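# Cap the upper end of the clamped polarimeter tube

## Task

Seal the open top of the polarimeter tube held in the clamp, matching the manual reference picture, while the tube stays upright in its clamp and the stand is not moved; dropping the glass more than a few centimetres breaks it and fails the job.

## Robot and tools

ROBOT. Two UR-type arms, left_arm and right_arm, each on its own carriage of one floor track that runs along y at x = 0. left_rail always carries the arm on the +y side, right_rail the one on the -y side (these names do not match image sides). Each base sits at x = 0, y = its carriage position_m, z = 0.04 m, facing +x. Each arm ends in a two-finger gripper whose fingers point along the gripper's +z and open and close along its y; the fingers can fold if pushed tip-first or near the palm, so grip with the outer quarter of the pads. A block sticks out about 10 cm toward the gripper's +x.

SCENE FRAME. Fixed to the table: table top z = 0, +z up, +x the way the arms face, +y to their left, y = 0 at mid-track; the table starts at x = 0.17 m. Results give end_effector_position (m, the point between closed pads), end_effector_quat_wxyz and velocities in this frame. Nothing may fall off the table or onto the track or strip.

execute_actions(actions, cameras). actions is a list run in order. Each action may hold rows (up to 15), steps (1 to 450 control steps at 1/30 s, default 15), until, and device commands. One row = 18 numbers in [-1, 1] covering both arms: left dx, dy, dz, rx, ry, rz, left gripper position, force_limit, speed, then the same nine for the right. dx..rz are an offset, not a pose: measured from that arm's Hand target as it stood when the action began, expressed in that Hand target's own axes; 1.0 = 0.6 m or 180 degrees; rx, ry, rz form one rotation vector. Every row in an action counts from the same start, so ramp offsets up gradually (about 0.01 per row is gentle). Sending all six pose numbers as 0 re-requests the current Hand target. Gripper position: +1 fully open (140 mm), pads meet near -0.8, -1 closes until blocked. force_limit -1..+1 (about 14 N to 58 N at slow close); speed -1..+1 (about 30 to 250 mm/s); faster closes squeeze harder. To leave a gripper unchanged, resend its last three numbers. Rail commands: left_rail or right_rail with position_m (left -0.8 to 1.5, right -1.5 to 0.8, absolute place on the track), speed_m_s (0.01 to 1), acceleration_factor (0.1 to 1), or {stop: true}. Wait for a drive with an action like {"steps": n, "until": {"left_rail": {"position_status": ["!=", "moving"]}}}; until only reads rail fields, plus {"all"/"any": {"status": "ended"}}. Carriages stay about 0.7 m apart or more. Any bad value or name refuses the whole call. Camera images return only with an empty actions list or a cameras argument.

move(target, speed, blend, stop_force, zero, blocking, cameras). Straight-line paths for both grippers. target is one 18-number row, or a list of up to 15 rows, laid out as above; each row's offsets count from the Hand targets at the move's start, not from the previous row. speed in m/s, 0.002 to 3.2 (default 0.25); blend in m rounds corners in a list; stop_force in N, 4 to 120, ends an arm's path when its wrist sensor feels that push (not reliable for light loose objects or while turning the gripper); zero chooses whether the sensor is re-zeroed first; blocking=false returns early. Paths cap at 10 s and do not avoid obstacles. Result adds a move: line such as done, off_target, held, moving or fault, plus limits (paced, held). While a move runs, send only wait, stop or an action with no rows.

wait(seconds 0 to 10) lets time pass holding commands. stop brakes a running move (not the rails). zoom_image(camera, region [x0, y0, x1, y1], at most 504 px each way) enlarges part of a camera's latest image; cameras are cam_high, cam_low, cam_mat, cam_tube, cam_left_wrist, cam_right_wrist, all 896x504. show_instructions shows the reference pages. zero_wrist_force(arm) re-zeroes that wrist sensor. read_manual returns licence text. finished_scene(scene) ends the scene irreversibly; the goal must then hold without the robot.

RESULTS. Hand target is where the next offsets count from. Tool commands show gripper commands. object_status: 0 moving, 1 blocked while opening, 2 blocked while closing (a grip), 3 reached position or pads met. position_measured is in counts: 3 fully open, 230 pads touching. Joint positions list rail (m) then six joints (rad); Joint torques are whole drive outputs. Wrist force/torque are in the gripper's axes, with a peak line. Rail results show position_m, position_status (moving, done, contact_stop, time_out, stopped, stopped_with_arm, stopped_for_other_arm, stopped_for_other_carriage) and position_answer (taken or not_taken). MOTOR HOT and fault lines warn of stops.

CAUTIONS. The controller clips rotation to 32 degrees from measured per step and lags about 0.2 s. Arms are stiff: a target slightly beyond a firm contact can trigger a force fault (about 150 N) or torque fault, halting the arm 10 s. Do not let the arms touch each other, slam fixed items, push hard, or twist stiff things. Avoid routing a gripper close to its own base. Holding loads or stretching heats motors. Tilt or knock nothing that could tip the glass tube out of its clamp.

Each tool is called in YAML: its name, and indented under it one key for each argument.

Reference images:

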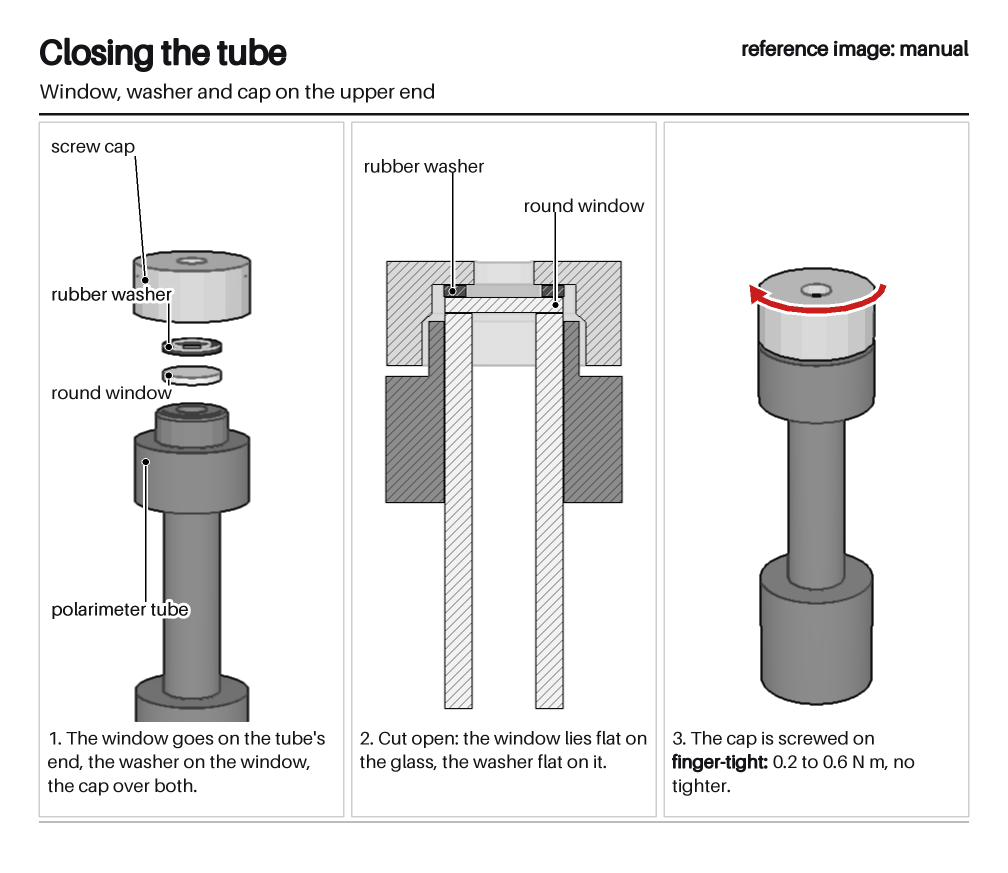

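## Session

execute_actions:
  actions: []

Scene clock: 0.00 s.
left_arm: end_effector_position=(+0.3563, +1.2170, +0.5790) position_measured=3 object_status=3 end_effector_quat_wxyz=(+0.000, +0.000, +1.000, +0.000) | right_arm: end_effector_position=(+0.3563, -1.2021, +0.5790) position_measured=3 object_status=3 end_effector_quat_wxyz=(+0.000, +0.000, +1.000, +0.000)
Joint positions: left_arm=[1.138 -0.281 -2.157 1.821 -1.235 -1.571 -0.28] | right_arm=[-1.281 -0.28 -2.157 1.821 -1.235 -1.571 -0.28]
Joint velocities: within noise
Joint torques (N m): no reading
Wrist force (N): no reading
Wrist torque (N m): no reading
Wrist force, peak (N): no reading
Hand target: left_arm +0.3563, +1.2170, +0.5790; +0.000, +0.000, +1.000, +0.000 | right_arm +0.3563, -1.2021, +0.5790; +0.000, +0.000, +1.000, +0.000
Tool commands: left_gripper/position=+1.0 left_gripper/force_limit=+1.0 left_gripper/speed=+1.0 right_gripper/position=+1.0 right_gripper/force_limit=+1.0 right_gripper/speed=+1.0
left_rail: position_m=1.138 position_status=done
right_rail: position_m=-1.281 position_status=done

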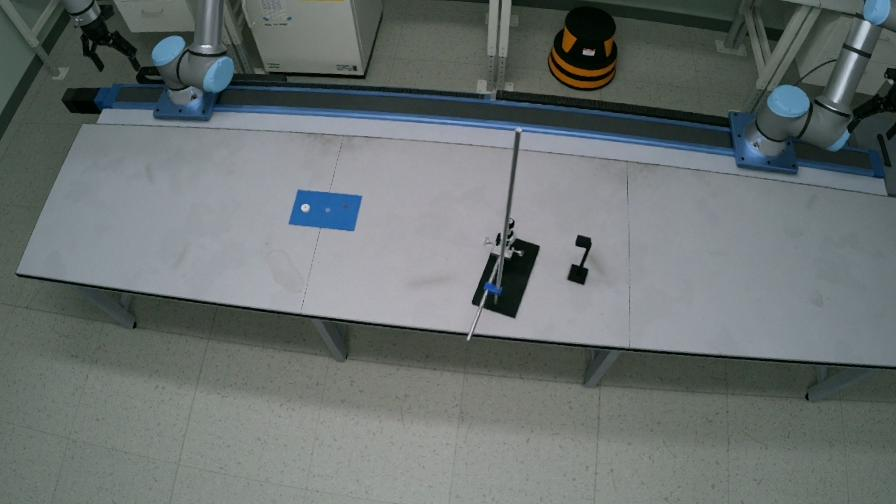

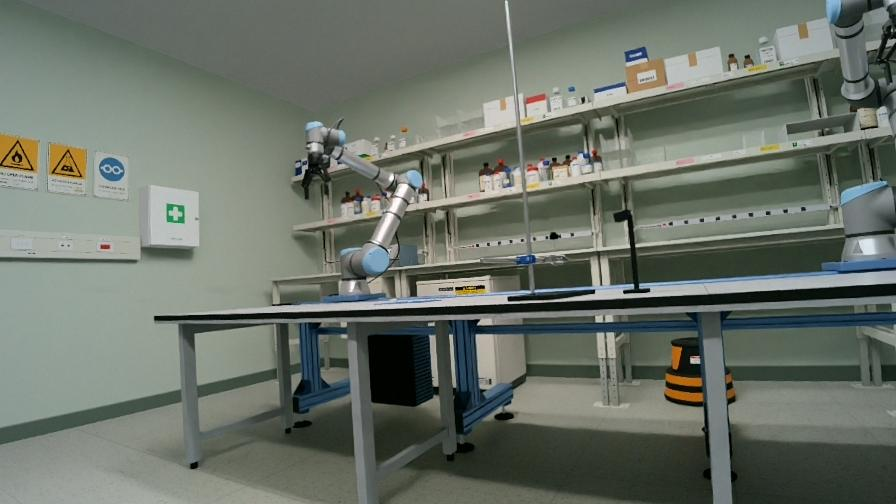

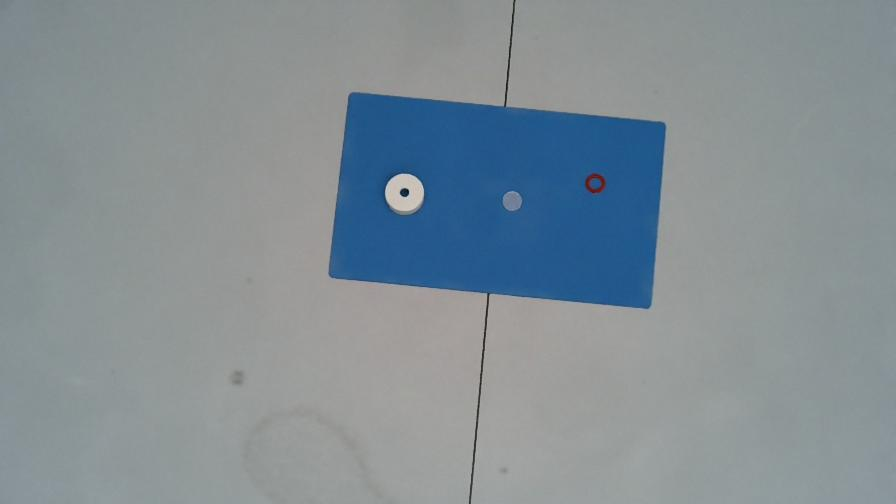

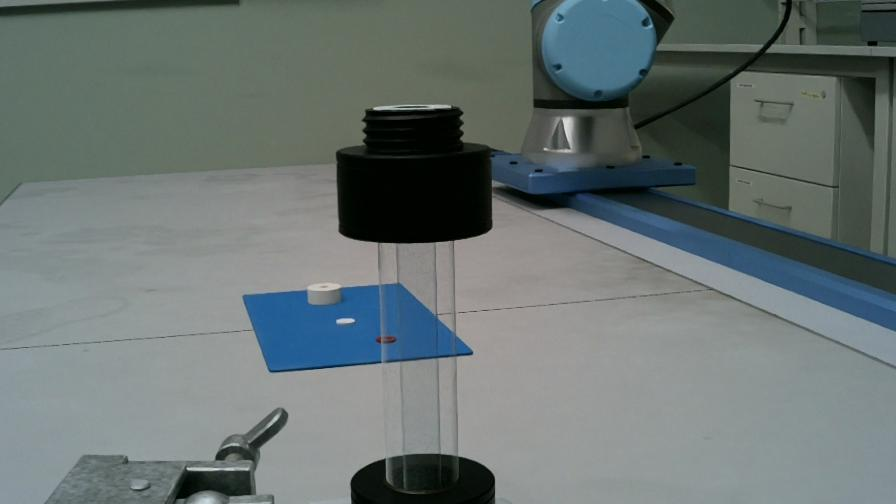

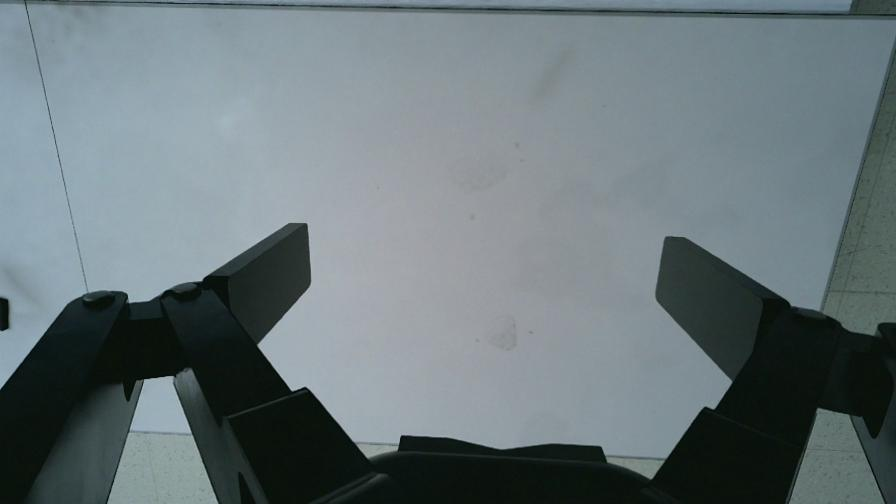

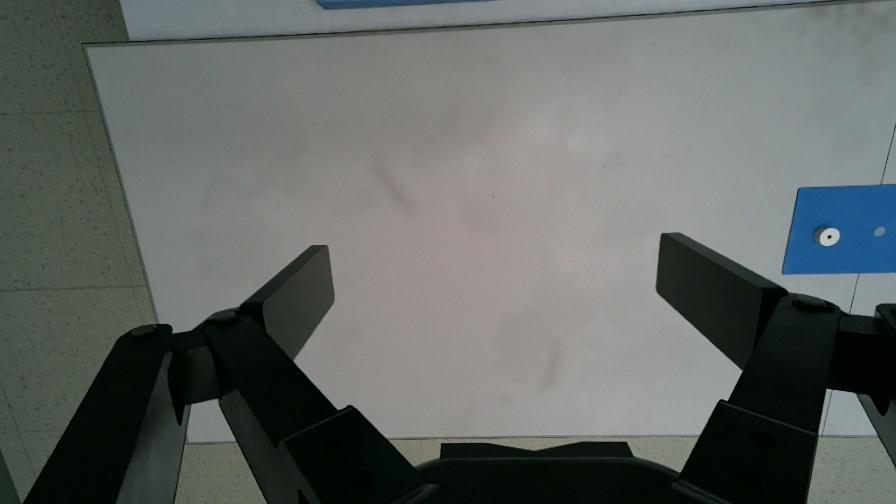

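zoom_image:
  camera: "cam_high"
  region: [440, 110, 640, 350]

zoom_image:
  camera: "cam_tube"
  region: [230, 80, 510, 380]

zoom_image:
  camera: "cam_low"
  region: [440, 200, 680, 320]

zoom_image:
  camera: "cam_mat"
  region: [330, 90, 670, 310]

Scaled by 2.100.

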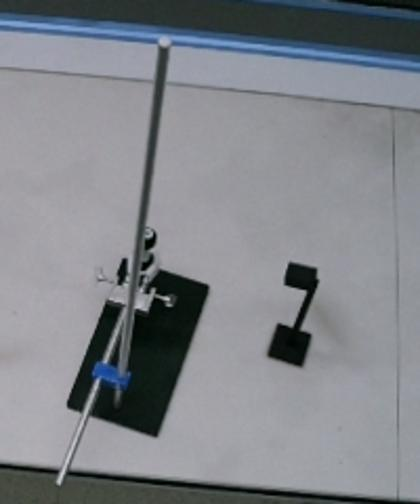

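Scaled by 1.680.

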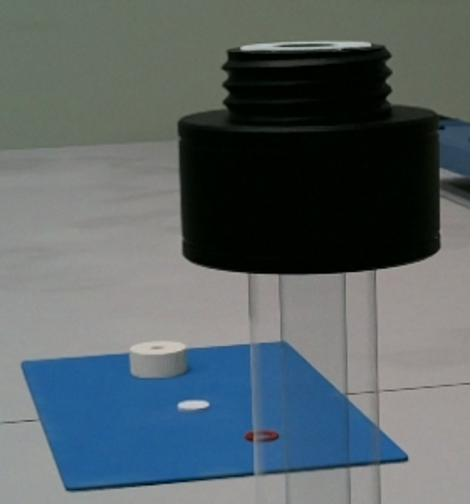

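Scaled by 2.100.

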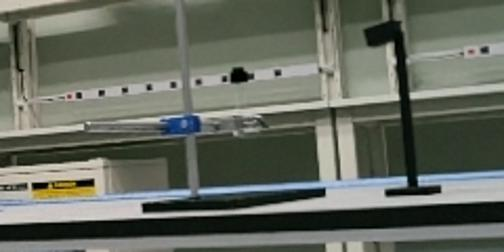

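Scaled by 1.482.

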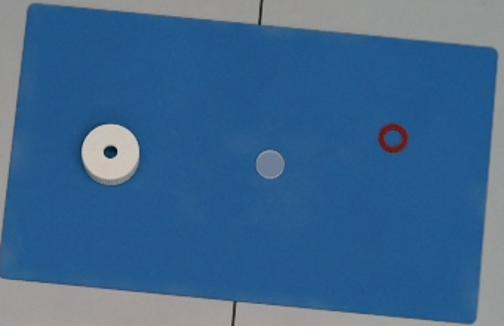

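execute_actions:
  actions:
    - {"right_rail": {"position_m": -0.25, "speed_m_s": 0.8, "acceleration_factor": 0.5}, "steps": 200, "until": {"right_rail": {"position_status": ["!=", "moving"]}}}
  cameras: ["cam_right_wrist"]

Scene clock: 54.53 s.
left_arm: end_effector_position=(+0.3563, +1.2170, +0.5790) position_measured=3 object_status=3 end_effector_quat_wxyz=(+0.000, +0.000, +1.000, +0.000) | right_arm: end_effector_position=(+0.3563, -0.1714, +0.5790) position_measured=3 object_status=3 end_effector_quat_wxyz=(+0.000, +0.000, +1.000, +0.000)
Joint positions: left_arm=[1.138 -0.281 -2.157 1.821 -1.235 -1.571 -0.28] | right_arm=[-0.25 -0.28 -2.157 1.821 -1.235 -1.571 -0.281]
Joint torques (N m): left_arm=[3.14 -0.45 -48.6 -5.11 0.21 -0.26] | right_arm=[1.95 -0.65 -49.7 -5.28 0.12 0.39]
Wrist force (N): left_arm=[0.5 -0.3 0.1] | right_arm=[0.3 0.0 0.2]
Wrist torque (N m): left_arm=[-0.06 -0.11 0.00] | right_arm=[-0.02 -0.06 0.00]
Wrist force, peak (N): left_arm=[0.9 -0.1 0.2] | right_arm=[0.2 -2.2 0.1]
Hand target: left_arm +0.3563, +1.2170, +0.5790; +0.000, +0.000, +1.000, +0.000 | right_arm +0.3563, -0.1714, +0.5790; +0.000, +0.000, +1.000, +0.000
Tool commands: left_gripper/position=+1.0 left_gripper/force_limit=+1.0 left_gripper/speed=+1.0 right_gripper/position=+1.0 right_gripper/force_limit=+1.0 right_gripper/speed=+1.0
left_rail: position_m=1.138 position_status=done
right_rail: position_m=-0.250 speed_m_s=0.80 position_status=done
camera_calibration:
cam_right_wrist: T_world_to_cam=[[0.041187, 0.998702, -0.0299652, 0.187888], [0.957713, -0.0309137, 0.286059, -0.502384], [0.284761, -0.04048, -0.957743, 0.629252], [0, 0, 0, 1]] pos_world=[0.294215, -0.177702, 0.752003]
Images, in order (width x height): cam_right_wrist 896x504.

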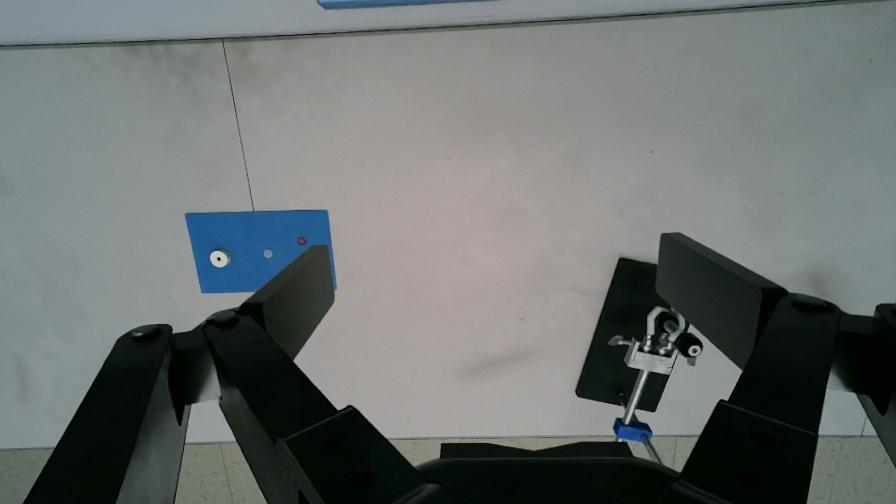

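move:
  target: [0,0,0,0,0,0,1,1,1,-0.2612,-0.5977,0.6317,0,0,0,0.2,1,0]
  speed: 0.35
  cameras: ["cam_right_wrist"]

Scene clock: 64.70 s.
left_arm: end_effector_position=(+0.3563, +1.2170, +0.5790) position_measured=3 object_status=3 end_effector_quat_wxyz=(+0.000, +0.000, +1.000, +0.000) | right_arm: end_effector_position=(+0.5130, -0.5300, +0.2001) position_measured=104 object_status=3 end_effector_quat_wxyz=(+0.000, +0.000, +1.000, +0.000)
Joint positions: left_arm=[1.138 -0.281 -2.157 1.821 -1.235 -1.571 -0.28] | right_arm=[-0.25 -0.802 -1.66 2.192 -2.104 -1.571 -0.802]
Joint torques (N m): left_arm=[2.2 -0.94 -49.14 -5.04 0.32 -0.08] | right_arm=[-14.36 -20.33 -54.43 -8.19 1.94 -2.24]
Wrist force (N): left_arm=[0.3 0.0 0.1] | right_arm=[0.3 0.3 -0.3]
Wrist torque (N m): left_arm=[0.00 -0.08 0.00] | right_arm=[0.05 -0.08 0.11]
Wrist force, peak (N): left_arm=[0.8 -0.5 0.4] | right_arm=[1.4 1.8 -2.1]
Hand target: left_arm +0.3563, +1.2170, +0.5790; +0.000, +0.000, +1.000, +0.000 | right_arm +0.5131, -0.5300, +0.2000; +0.000, +0.000, +1.000, +0.000
Off the commanded pose: left_arm 0.000 m, 0 deg | right_arm 0.000 m, 0 deg.
left_rail: position_m=1.138 position_status=done
right_rail: position_m=-0.250 speed_m_s=0.80 position_status=done
move: done
camera_calibration:
cam_right_wrist: T_world_to_cam=[[0.041187, 0.998702, -0.0299652, 0.528112], [0.957713, -0.0309137, 0.286059, -0.555124], [0.284761, -0.04048, -0.957743, 0.207133], [0, 0, 0, 1]] pos_world=[0.450915, -0.536202, 0.373003]
Images, in order (width x height): cam_right_wrist 896x504.

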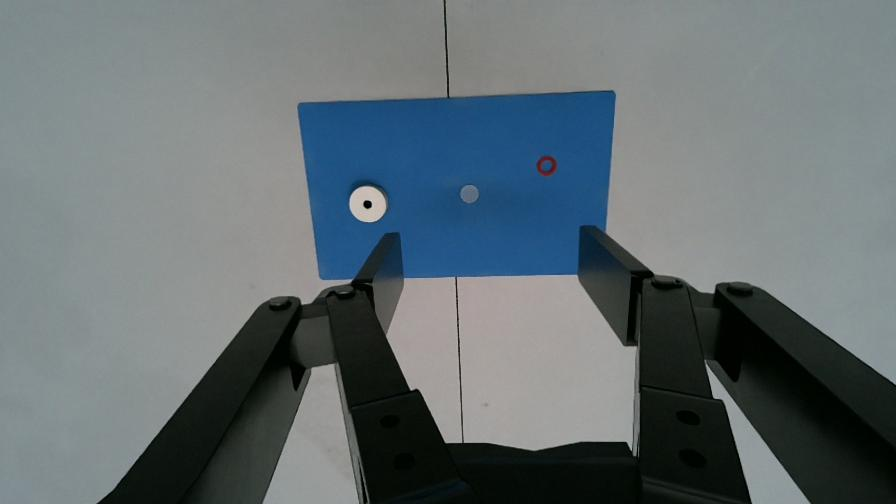

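move:
  target:
    - [0,0,0,0,0,0,1,1,1,0,0,0,0,0,0.5,0.2,1,0]
    - [0,0,0,0,0,0,1,1,1,0,0,0,0,0,1,0.2,1,0]
  speed: 0.6
  blend: [0.03,0]
  cameras: ["cam_right_wrist"]

Scene clock: 71.93 s.
left_arm: end_effector_position=(+0.3563, +1.2170, +0.5790) position_measured=3 object_status=3 end_effector_quat_wxyz=(+0.000, +0.000, +1.000, +0.000) | right_arm: end_effector_position=(+0.5131, -0.5301, +0.2000) position_measured=104 object_status=3 end_effector_quat_wxyz=(+0.000, +1.000, +0.000, +0.000)
Joint positions: left_arm=[1.138 -0.281 -2.157 1.821 -1.235 -1.571 -0.28] | right_arm=[-0.25 -0.802 -1.659 2.192 -2.104 -1.571 2.339]
Joint torques (N m): left_arm=[3.65 -1.89 -49.48 -5.07 0.5 -0.13] | right_arm=[18.43 -22.36 -54.72 -2.17 -2.02 3.08]
Wrist force (N): left_arm=[0.0 -0.1 0.3] | right_arm=[0.4 0.2 0.2]
Wrist torque (N m): left_arm=[-0.01 -0.01 0.00] | right_arm=[0.05 -0.10 -0.18]
Wrist force, peak (N): left_arm=[0.5 -0.5 0.4] | right_arm=[0.9 0.5 -0.3]
Hand target: left_arm +0.3563, +1.2170, +0.5790; +0.000, +0.000, +1.000, +0.000 | right_arm +0.5131, -0.5301, +0.2000; +0.000, +1.000, +0.000, +0.000
Off the commanded pose: left_arm 0.000 m, 0 deg | right_arm 0.000 m, 0 deg.
left_rail: position_m=1.138 position_status=done
right_rail: position_m=-0.250 speed_m_s=0.80 position_status=done
move: done
camera_calibration:
cam_right_wrist: T_world_to_cam=[[-0.0410551, -0.998709, -0.0299102, -0.488351], [-0.957773, 0.0308109, 0.285869, 0.460406], [-0.284578, 0.0403835, -0.957802, 0.542101], [0, 0, 0, 1]] pos_world=[0.575185, -0.523798, 0.373003]
Images, in order (width x height): cam_right_wrist 896x504.

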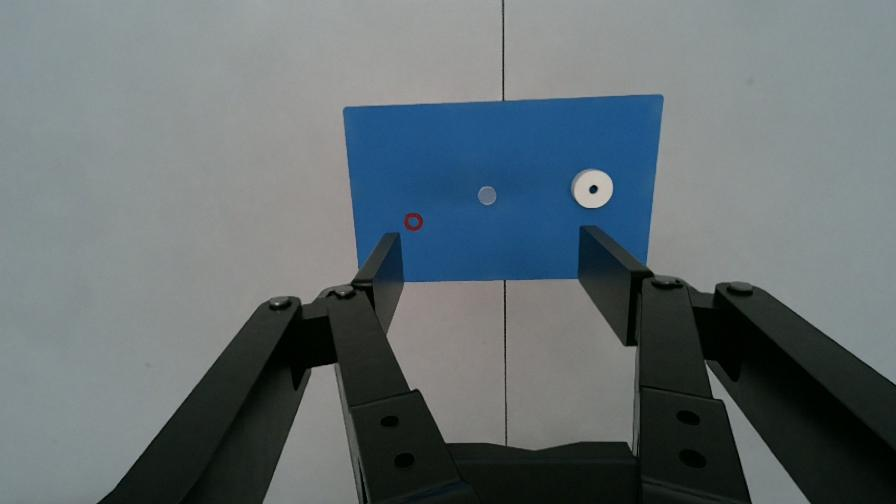

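move:
  target: [0,0,0,0,0,0,1,1,1,0.0648,0.0122,0.2083,0,0,0,-1,-1,-0.3]
  speed: 0.2
  cameras: ["cam_right_wrist"]

move:
  target: [0,0,0,0,0,0,1,1,1,0,0,0.1,0,0,0,-1,-1,-0.3]
  speed: 0.015
  stop_force: 4
  cameras: ["cam_right_wrist"]

Scene clock: 89.27 s.
left_arm: end_effector_position=(+0.3563, +1.2170, +0.5790) position_measured=3 object_status=3 end_effector_quat_wxyz=(+0.000, +0.000, +1.000, +0.000) | right_arm: end_effector_position=(+0.5519, -0.5373, +0.0751) position_measured=232 object_status=3 end_effector_quat_wxyz=(+0.000, +1.000, +0.000, +0.000)
Joint positions: left_arm=[1.138 -0.281 -2.157 1.821 -1.235 -1.571 -0.28] | right_arm=[-0.25 -0.764 -1.437 2.243 -2.377 -1.571 2.378]
Joint torques (N m): left_arm=[3.56 -1.45 -49.58 -5.05 0.5 -0.28] | right_arm=[16.82 -33.3 -46.55 -8.13 -1.96 2.7]
Wrist force (N): left_arm=[0.1 -0.3 0.2] | right_arm=[0.4 -0.1 0.0]
Wrist torque (N m): left_arm=[-0.06 -0.03 0.00] | right_arm=[-0.03 -0.08 -0.18]
Wrist force, peak (N): left_arm=[0.6 -0.5 0.5] | right_arm=[1.2 0.5 2.1]
Hand target: left_arm +0.3563, +1.2170, +0.5790; +0.000, +0.000, +1.000, +0.000 | right_arm +0.5520, -0.5374, +0.0750; +0.000, +1.000, +0.000, +0.000
Off the commanded pose: left_arm 0.000 m, 0 deg | right_arm 0.000 m, 0 deg.
left_rail: position_m=1.138 position_status=done
right_rail: position_m=-0.250 speed_m_s=0.80 position_status=done
move: done
camera_calibration:
cam_right_wrist: T_world_to_cam=[[-0.041155, -0.998706, -0.0298797, -0.497724], [-0.957769, 0.0309152, 0.285872, 0.533645], [-0.284579, 0.0403829, -0.957802, 0.433836], [0, 0, 0, 1]] pos_world=[0.614085, -0.531098, 0.248103]
Images, in order (width x height): cam_right_wrist 896x504.

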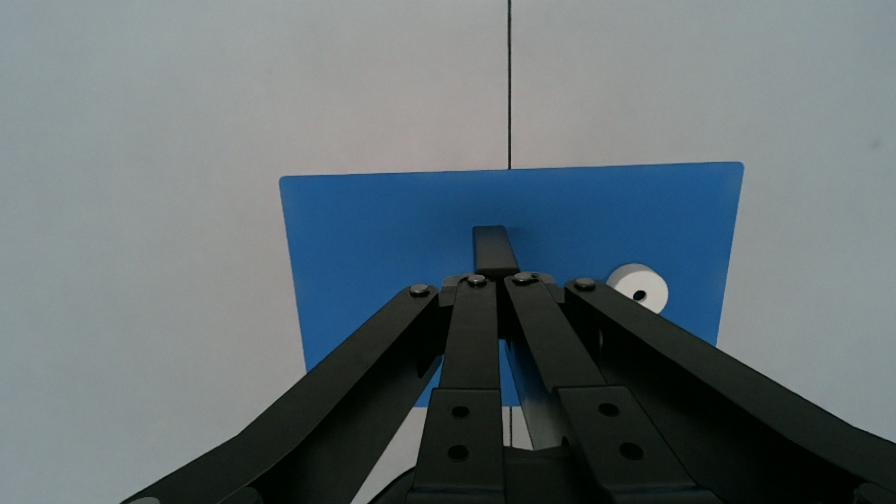

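Scene clock: 93.07 s.
left_arm: end_effector_position=(+0.3563, +1.2170, +0.5790) position_measured=3 object_status=3 end_effector_quat_wxyz=(+0.000, +0.000, +1.000, +0.000) | right_arm: end_effector_position=(+0.5520, -0.5374, +0.0373) position_measured=232 object_status=3 end_effector_quat_wxyz=(+0.000, +1.000, +0.000, +0.000)
Joint positions: left_arm=[1.138 -0.281 -2.157 1.821 -1.235 -1.571 -0.28] | right_arm=[-0.25 -0.764 -1.377 2.267 -2.461 -1.571 2.378]
Joint torques (N m): left_arm=[2.97 -0.89 -49.65 -5.12 0.52 -0.29] | right_arm=[11.91 -63.74 -40.8 -2.02 1.57 2.75]
Wrist force (N): left_arm=[0.4 0.1 0.0] | right_arm=[-1.0 0.8 -6.8]
Wrist torque (N m): left_arm=[0.01 -0.09 0.00] | right_arm=[-0.03 -0.34 -0.17]
Wrist force, peak (N): left_arm=[0.5 -0.7 0.2] | right_arm=[-10.6 -8.2 -36.2]
Hand target: left_arm +0.3563, +1.2170, +0.5790; +0.000, +0.000, +1.000, +0.000 | right_arm +0.5520, -0.5374, +0.0373; +0.000, +1.000, +0.000, +0.000 (not the last commanded pose)
Off the commanded pose: left_arm 0.000 m, 0 deg | right_arm 0.022 m, 0 deg.
left_rail: position_m=1.138 position_status=done
right_rail: position_m=-0.250 speed_m_s=0.80 position_status=done
move: contact (right_arm)
camera_calibration:
cam_right_wrist: T_world_to_cam=[[-0.041155, -0.998706, -0.0298797, -0.498854], [-0.957769, 0.0309152, 0.285872, 0.544451], [-0.284579, 0.0403829, -0.957802, 0.397632], [0, 0, 0, 1]] pos_world=[0.614085, -0.531098, 0.210303]
Images, in order (width x height): cam_right_wrist 896x504.

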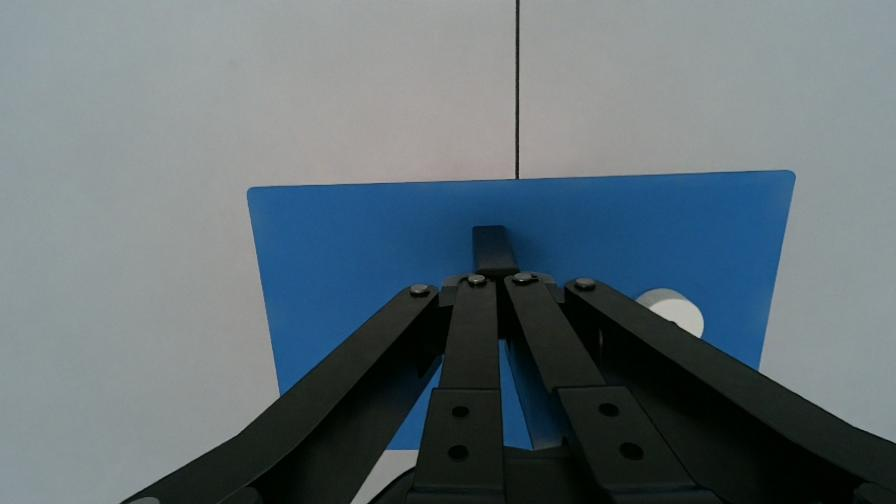

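move:
  target:
    - [0,0,0,0,0,0,1,1,1,0,0,-0.0378,0,0,0,-1,-1,-0.3]
    - [0,0,0,0,0,0,1,1,1,-0.0667,0,-0.0378,0,0,-0.5,-1,-1,-0.3]
    - [0,0,0,0,0,0,1,1,1,-0.0667,0,-0.0378,0,0,-1,-0.4407,-1,-0.3]
  speed: [0.05,0.5,0.6]
  blend: [0.005,0.02,0]
  cameras: ["cam_right_wrist"]

Scene clock: 107.07 s.
left_arm: end_effector_position=(+0.3563, +1.2170, +0.5790) position_measured=3 object_status=3 end_effector_quat_wxyz=(+0.000, +0.000, +1.000, +0.000) | right_arm: end_effector_position=(+0.5120, -0.5374, +0.0600) position_measured=185 object_status=0 end_effector_quat_wxyz=(+0.000, +0.000, +1.000, +0.000)
Joint positions: left_arm=[1.138 -0.281 -2.157 1.821 -1.235 -1.571 -0.28] | right_arm=[-0.25 -0.813 -1.467 2.317 -2.421 -1.571 -0.813]
Joint torques (N m): left_arm=[3.07 -1.74 -50.28 -5.1 0.36 -0.2] | right_arm=[-14.18 -61.83 -27.6 -2.38 1.99 -2.07]
Wrist force (N): left_arm=[0.4 -0.1 0.1] | right_arm=[1.2 0.1 0.3]
Wrist torque (N m): left_arm=[-0.01 -0.09 0.00] | right_arm=[0.00 -0.27 0.12]
Wrist force, peak (N): left_arm=[1.0 0.0 0.4] | right_arm=[-1.4 1.2 -7.4]
Hand target: left_arm +0.3563, +1.2170, +0.5790; +0.000, +0.000, +1.000, +0.000 | right_arm +0.5120, -0.5374, +0.0600; +0.000, +0.000, +1.000, +0.000
Off the commanded pose: left_arm 0.000 m, 0 deg | right_arm 0.000 m, 0 deg.
left_rail: position_m=1.138 position_status=done
right_rail: position_m=-0.250 speed_m_s=0.80 position_status=done
move: done
camera_calibration:
cam_right_wrist: T_world_to_cam=[[0.041158, 0.998706, -0.0298698, 0.531342], [0.957714, -0.0309132, 0.286056, -0.514222], [0.284762, -0.0403802, -0.957747, 0.0730216], [0, 0, 0, 1]] pos_world=[0.449815, -0.543602, 0.232903]
Images, in order (width x height): cam_right_wrist 896x504.

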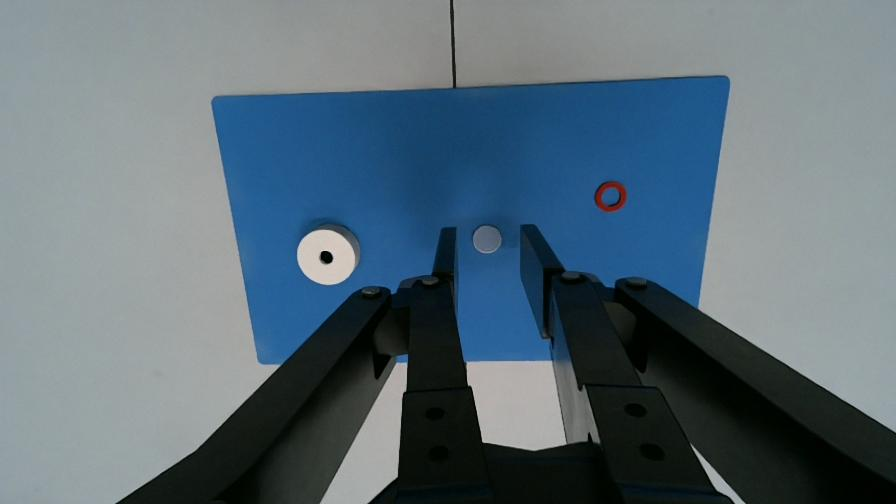

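move:
  target:
    - [0,0,0,0,0,0,1,1,1,0,0,0.0367,0,0,0,-0.4407,-1,-1]
    - [0,0,0,0,0,0,1,1,1,0,0,0.0367,0,0,0,-1,-1,-1]
  speed: 0.03
  cameras: ["cam_right_wrist"]

Scene clock: 113.20 s.
left_arm: end_effector_position=(+0.3563, +1.2170, +0.5790) position_measured=3 object_status=3 end_effector_quat_wxyz=(+0.000, +0.000, +1.000, +0.000) | right_arm: end_effector_position=(+0.5120, -0.5374, +0.0379) position_measured=209 object_status=0 end_effector_quat_wxyz=(+0.000, +0.000, +1.000, +0.000)
Joint positions: left_arm=[1.138 -0.281 -2.157 1.821 -1.235 -1.571 -0.28] | right_arm=[-0.25 -0.813 -1.429 2.331 -2.474 -1.571 -0.813]
Joint torques (N m): left_arm=[3.62 -0.82 -50.08 -5.12 0.35 -0.36] | right_arm=[-7.02 -32.24 -25.72 -7.99 1.07 -0.52]
Wrist force (N): left_arm=[0.4 -0.1 0.3] | right_arm=[1.4 -0.1 -1.3]
Wrist torque (N m): left_arm=[-0.03 -0.08 0.00] | right_arm=[-0.04 -0.29 0.13]
Wrist force, peak (N): left_arm=[0.8 -0.4 0.3] | right_arm=[1.4 -0.1 -1.3]
Hand target: left_arm +0.3563, +1.2170, +0.5790; +0.000, +0.000, +1.000, +0.000 | right_arm +0.5120, -0.5374, +0.0379; +0.000, +0.000, +1.000, +0.000
Off the commanded pose: left_arm 0.000 m, 0 deg | right_arm 0.000 m, 0 deg.
left_rail: position_m=1.138 position_status=done
right_rail: position_m=-0.250 speed_m_s=0.80 position_status=done
move: done
camera_calibration:
cam_right_wrist: T_world_to_cam=[[0.041158, 0.998706, -0.0298698, 0.530685], [0.957714, -0.0309132, 0.286056, -0.507929], [0.284762, -0.0403802, -0.957747, 0.0519512], [0, 0, 0, 1]] pos_world=[0.449815, -0.543602, 0.210903]
Images, in order (width x height): cam_right_wrist 896x504.

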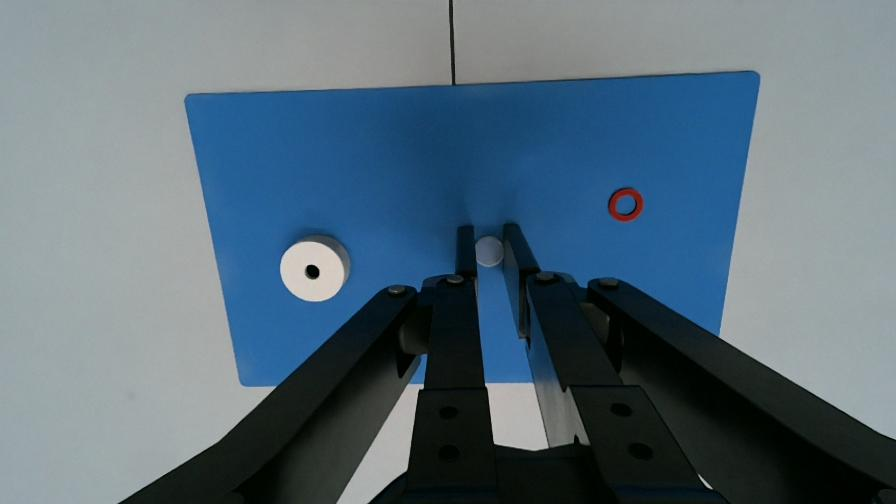

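move:
  target:
    - [0,0,0,0,0,0,1,1,1,0,0,0,0,0,0,-0.4407,-1,0]
    - [0,0,0,0,0,0,1,1,1,0,0,0,0,0,-0.5,-0.4407,-1,0]
    - [0,0,0,0,0,0,1,1,1,0,0,0,0,0,-0.5,-1,-1,-1]
  speed: 0.5
  cameras: ["cam_right_wrist"]

Scene clock: 119.00 s.
left_arm: end_effector_position=(+0.3563, +1.2170, +0.5790) position_measured=3 object_status=3 end_effector_quat_wxyz=(+0.000, +0.000, +1.000, +0.000) | right_arm: end_effector_position=(+0.5120, -0.5374, +0.0379) position_measured=209 object_status=0 end_effector_quat_wxyz=(+0.000, +0.707, -0.707, +0.000)
Joint positions: left_arm=[1.138 -0.281 -2.157 1.821 -1.235 -1.571 -0.28] | right_arm=[-0.25 -0.813 -1.429 2.331 -2.474 -1.571 -2.383]
Joint torques (N m): left_arm=[3.94 -2.33 -50.62 -5.16 0.44 -0.1] | right_arm=[-13.74 -62.19 -25.65 -2.18 2.06 -2.09]
Wrist force (N): left_arm=[0.3 -0.1 0.1] | right_arm=[1.3 0.3 -0.4]
Wrist torque (N m): left_arm=[-0.03 -0.08 0.01] | right_arm=[0.05 -0.32 0.12]
Wrist force, peak (N): left_arm=[0.4 -0.5 0.7] | right_arm=[1.5 -0.2 -1.7]
Hand target: left_arm +0.3563, +1.2170, +0.5790; +0.000, +0.000, +1.000, +0.000 | right_arm +0.5120, -0.5374, +0.0379; +0.000, +0.707, -0.707, +0.000
Off the commanded pose: left_arm 0.000 m, 0 deg | right_arm 0.000 m, 0 deg.
left_rail: position_m=1.138 position_status=done
right_rail: position_m=-0.250 speed_m_s=0.80 position_status=done
move: done
camera_calibration:
cam_right_wrist: T_world_to_cam=[[-0.998702, 0.0411855, -0.0299702, 0.548541], [0.0309147, 0.957741, 0.285967, 0.49782], [0.0404813, 0.284669, -0.957771, 0.351674], [0, 0, 0, 1]] pos_world=[0.518202, -0.599485, 0.210903]
Images, in order (width x height): cam_right_wrist 896x504.

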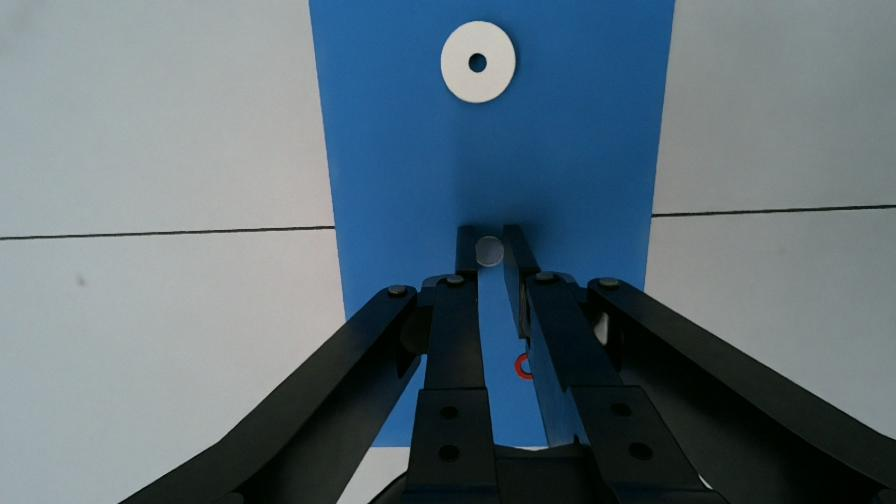

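move:
  target:
    - [0,0,0,0,0,0,1,1,1,0,0,-0.05,0,0,0,-1,-1,-1]
    - [0,0,0,0,0,0,1,1,1,0,0,-0.38,0,0,0,-1,-1,-1]
    - [0,0,0,0,0,0,1,1,1,-0.812,-0.1517,-0.4868,0,0,0,-1,-1,-1]
  speed: [0.05,0.3,0.35]
  blend: [0.01,0.06,0]
  cameras: ["cam_right_wrist"]

Scene clock: 129.27 s.
left_arm: end_effector_position=(+0.3563, +1.2170, +0.5790) position_measured=3 object_status=3 end_effector_quat_wxyz=(+0.000, +0.000, +1.000, +0.000) | right_arm: end_effector_position=(+0.6029, -0.0503, +0.3300) position_measured=209 object_status=2 end_effector_quat_wxyz=(+0.000, +0.707, -0.707, +0.000)
Joint positions: left_arm=[1.138 -0.281 -2.157 1.821 -1.235 -1.571 -0.28] | right_arm=[-0.25 0.042 -1.665 1.949 -1.855 -1.571 -1.529]
Joint torques (N m): left_arm=[2.9 -1.52 -50.87 -5.01 0.49 -0.42] | right_arm=[18.83 -28.08 -58.76 -2.09 -1.97 2.87]
Wrist force (N): left_arm=[0.2 -0.4 0.3] | right_arm=[0.7 0.1 -0.2]
Wrist torque (N m): left_arm=[-0.08 -0.04 0.00] | right_arm=[0.02 -0.17 -0.17]
Wrist force, peak (N): left_arm=[0.3 -0.1 0.8] | right_arm=[1.0 0.4 3.0]
Hand target: left_arm +0.3563, +1.2170, +0.5790; +0.000, +0.000, +1.000, +0.000 | right_arm +0.6030, -0.0502, +0.3300; +0.000, +0.707, -0.707, +0.000
Off the commanded pose: left_arm 0.000 m, 0 deg | right_arm 0.000 m, 0 deg.
left_rail: position_m=1.138 position_status=done
right_rail: position_m=-0.250 speed_m_s=0.80 position_status=done
move: done
camera_calibration:
cam_right_wrist: T_world_to_cam=[[-0.998705, 0.0410901, -0.0299993, 0.628121], [0.030815, 0.957745, 0.285963, -0.0549767], [0.040482, 0.284669, -0.957771, 0.489092], [0, 0, 0, 1]] pos_world=[0.609202, -0.112385, 0.503003]
Images, in order (width x height): cam_right_wrist 896x504.

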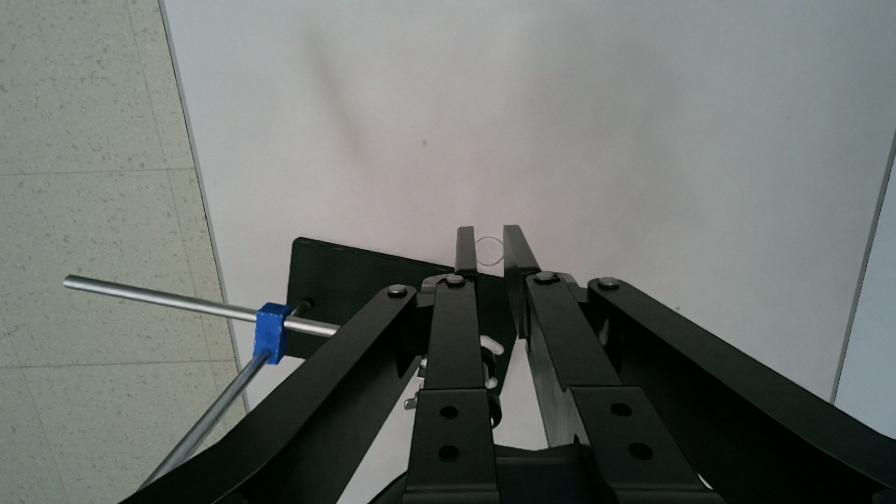

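move:
  target: [0,0,0,0,0,0,1,1,1,-0.325,0,0,0,0,0,-1,-1,-1]
  speed: 0.2
  cameras: ["cam_right_wrist", "cam_tube"]

Scene clock: 133.33 s.
left_arm: end_effector_position=(+0.3563, +1.2170, +0.5790) position_measured=3 object_status=3 end_effector_quat_wxyz=(+0.000, +0.000, +1.000, +0.000) | right_arm: end_effector_position=(+0.6029, +0.1447, +0.3300) position_measured=209 object_status=2 end_effector_quat_wxyz=(+0.000, +0.707, -0.707, +0.000)
Joint positions: left_arm=[1.138 -0.281 -2.157 1.821 -1.235 -1.571 -0.28] | right_arm=[-0.25 0.336 -1.52 1.807 -1.858 -1.571 -1.235]
Joint torques (N m): left_arm=[4.13 -2 -50.79 -5.11 0.56 -0.24] | right_arm=[18.25 -40.15 -60.11 -2.15 -1.97 2.89]
Wrist force (N): left_arm=[0.0 0.1 0.1] | right_arm=[0.6 0.5 0.0]
Wrist torque (N m): left_arm=[0.01 -0.01 0.00] | right_arm=[0.07 -0.14 -0.15]
Wrist force, peak (N): left_arm=[0.2 -0.3 0.8] | right_arm=[3.0 0.5 -0.4]
Hand target: left_arm +0.3563, +1.2170, +0.5790; +0.000, +0.000, +1.000, +0.000 | right_arm +0.6030, +0.1448, +0.3300; +0.000, +0.707, -0.707, +0.000
Off the commanded pose: left_arm 0.000 m, 0 deg | right_arm 0.000 m, 0 deg.
left_rail: position_m=1.138 position_status=done
right_rail: position_m=-0.250 speed_m_s=0.80 position_status=done
move: done
camera_calibration:
cam_right_wrist: T_world_to_cam=[[-0.998702, 0.0411855, -0.0299702, 0.620084], [0.0309147, 0.957741, 0.285967, -0.241799], [0.0404813, 0.284669, -0.957771, 0.433582], [0, 0, 0, 1]] pos_world=[0.609202, 0.0826152, 0.503003]
Images, in order (width x height): cam_tube 896x504, cam_right_wrist 896x504.

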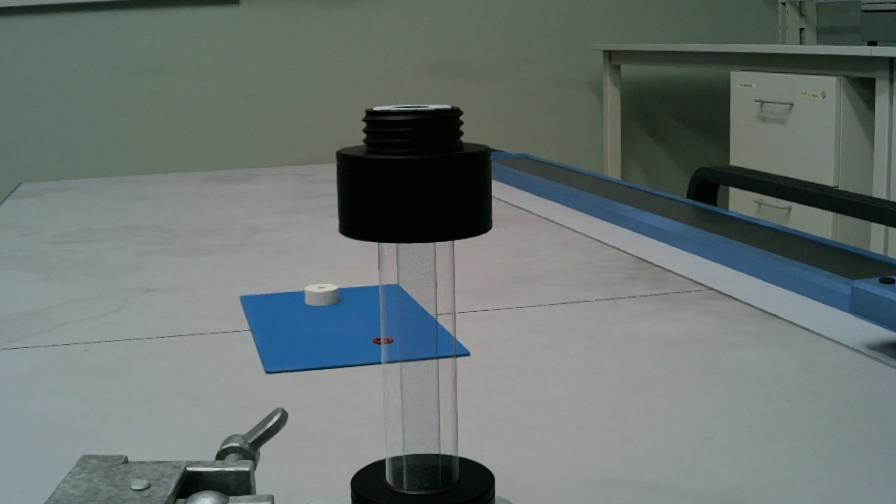

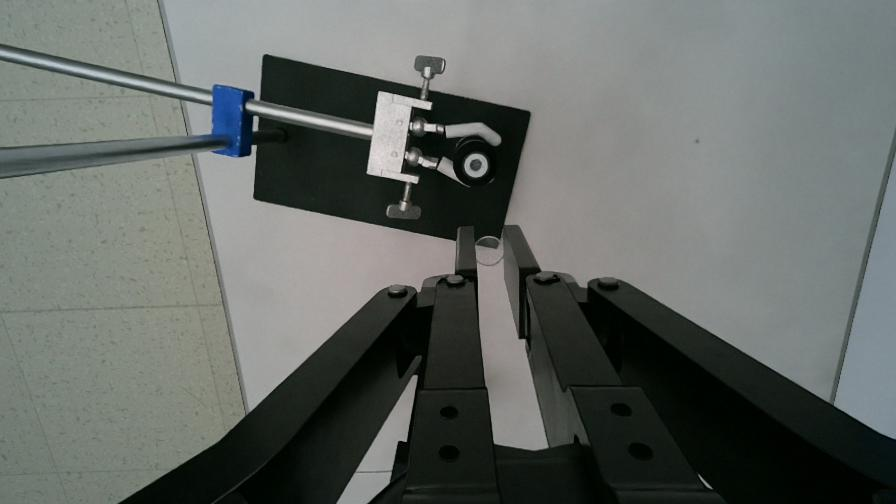

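zoom_image:
  camera: "cam_right_wrist"
  region: [430, 110, 550, 290]

Scaled by 2.800.

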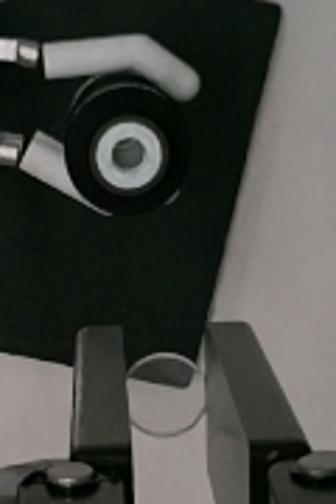

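move:
  target: [0,0,0,0,0,0,1,1,1,0.0547,-0.0058,0.0967,0,0,0,-1,-1,-1]
  speed: 0.1
  cameras: ["cam_right_wrist", "cam_tube"]

zoom_image:
  camera: "cam_right_wrist"
  region: [430, 170, 550, 290]

zoom_image:
  camera: "cam_tube"
  region: [310, 0, 530, 170]

Scene clock: 139.63 s.
left_arm: end_effector_position=(+0.3563, +1.2170, +0.5790) position_measured=3 object_status=3 end_effector_quat_wxyz=(+0.000, +0.000, +1.000, +0.000) | right_arm: end_effector_position=(+0.6064, +0.1120, +0.2721) position_measured=209 object_status=2 end_effector_quat_wxyz=(+0.000, +0.707, -0.707, +0.000)
Joint positions: left_arm=[1.138 -0.281 -2.157 1.821 -1.235 -1.571 -0.28] | right_arm=[-0.25 0.289 -1.51 1.905 -1.965 -1.571 -1.282]
Joint torques (N m): left_arm=[4.24 -2.29 -51.31 -5.16 0.42 -0.37] | right_arm=[-12.79 -37.81 -40.29 -8.05 1.37 -1.99]
Wrist force (N): left_arm=[0.0 -0.2 0.2] | right_arm=[1.3 0.4 -0.2]
Wrist torque (N m): left_arm=[-0.06 0.00 0.01] | right_arm=[0.07 -0.31 0.13]
Wrist force, peak (N): left_arm=[0.5 -0.3 0.7] | right_arm=[2.1 0.2 0.8]
Hand target: left_arm +0.3563, +1.2170, +0.5790; +0.000, +0.000, +1.000, +0.000 | right_arm +0.6064, +0.1120, +0.2720; +0.000, +0.707, -0.707, +0.000
Off the commanded pose: left_arm 0.000 m, 0 deg | right_arm 0.000 m, 0 deg.
left_rail: position_m=1.138 position_status=done
right_rail: position_m=-0.250 speed_m_s=0.80 position_status=done
move: done
camera_calibration:
cam_right_wrist: T_world_to_cam=[[-0.998702, 0.041184, -0.0299751, 0.62319], [0.0309157, 0.957768, 0.285875, -0.193965], [0.0404827, 0.284577, -0.957798, 0.387214], [0, 0, 0, 1]] pos_world=[0.612702, 0.0499152, 0.445003]
Images, in order (width x height): cam_tube 896x504, cam_right_wrist 896x504.

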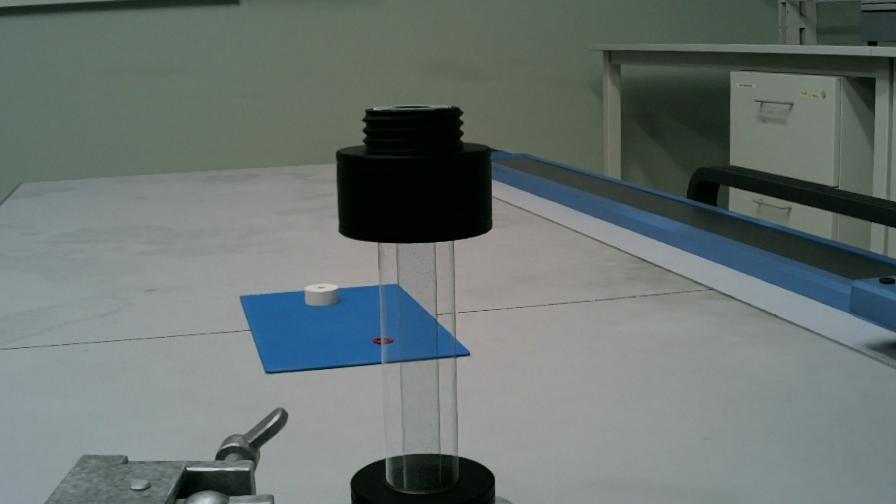

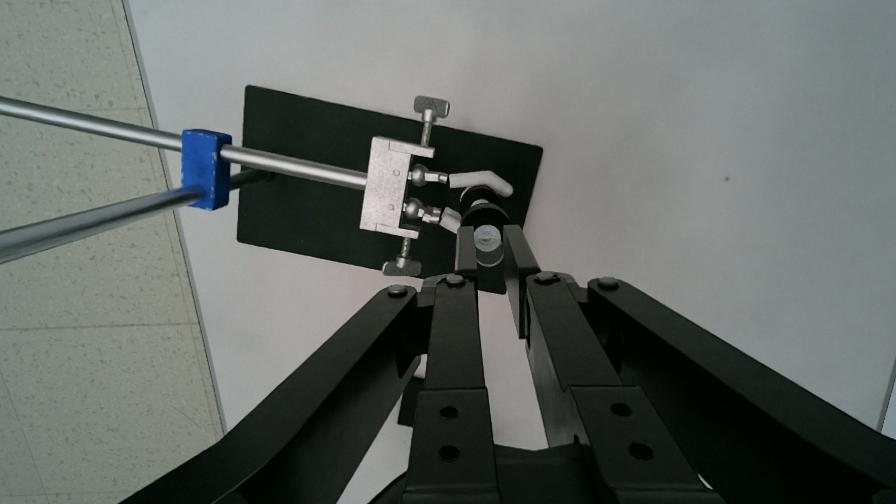

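Scaled by 4.200.

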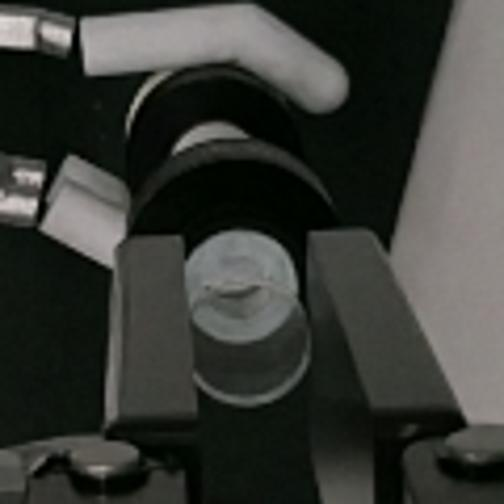

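Scaled by 2.291.

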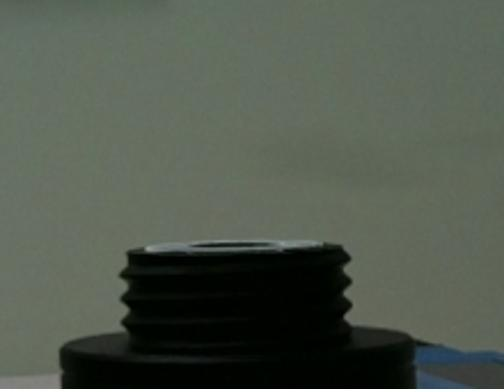

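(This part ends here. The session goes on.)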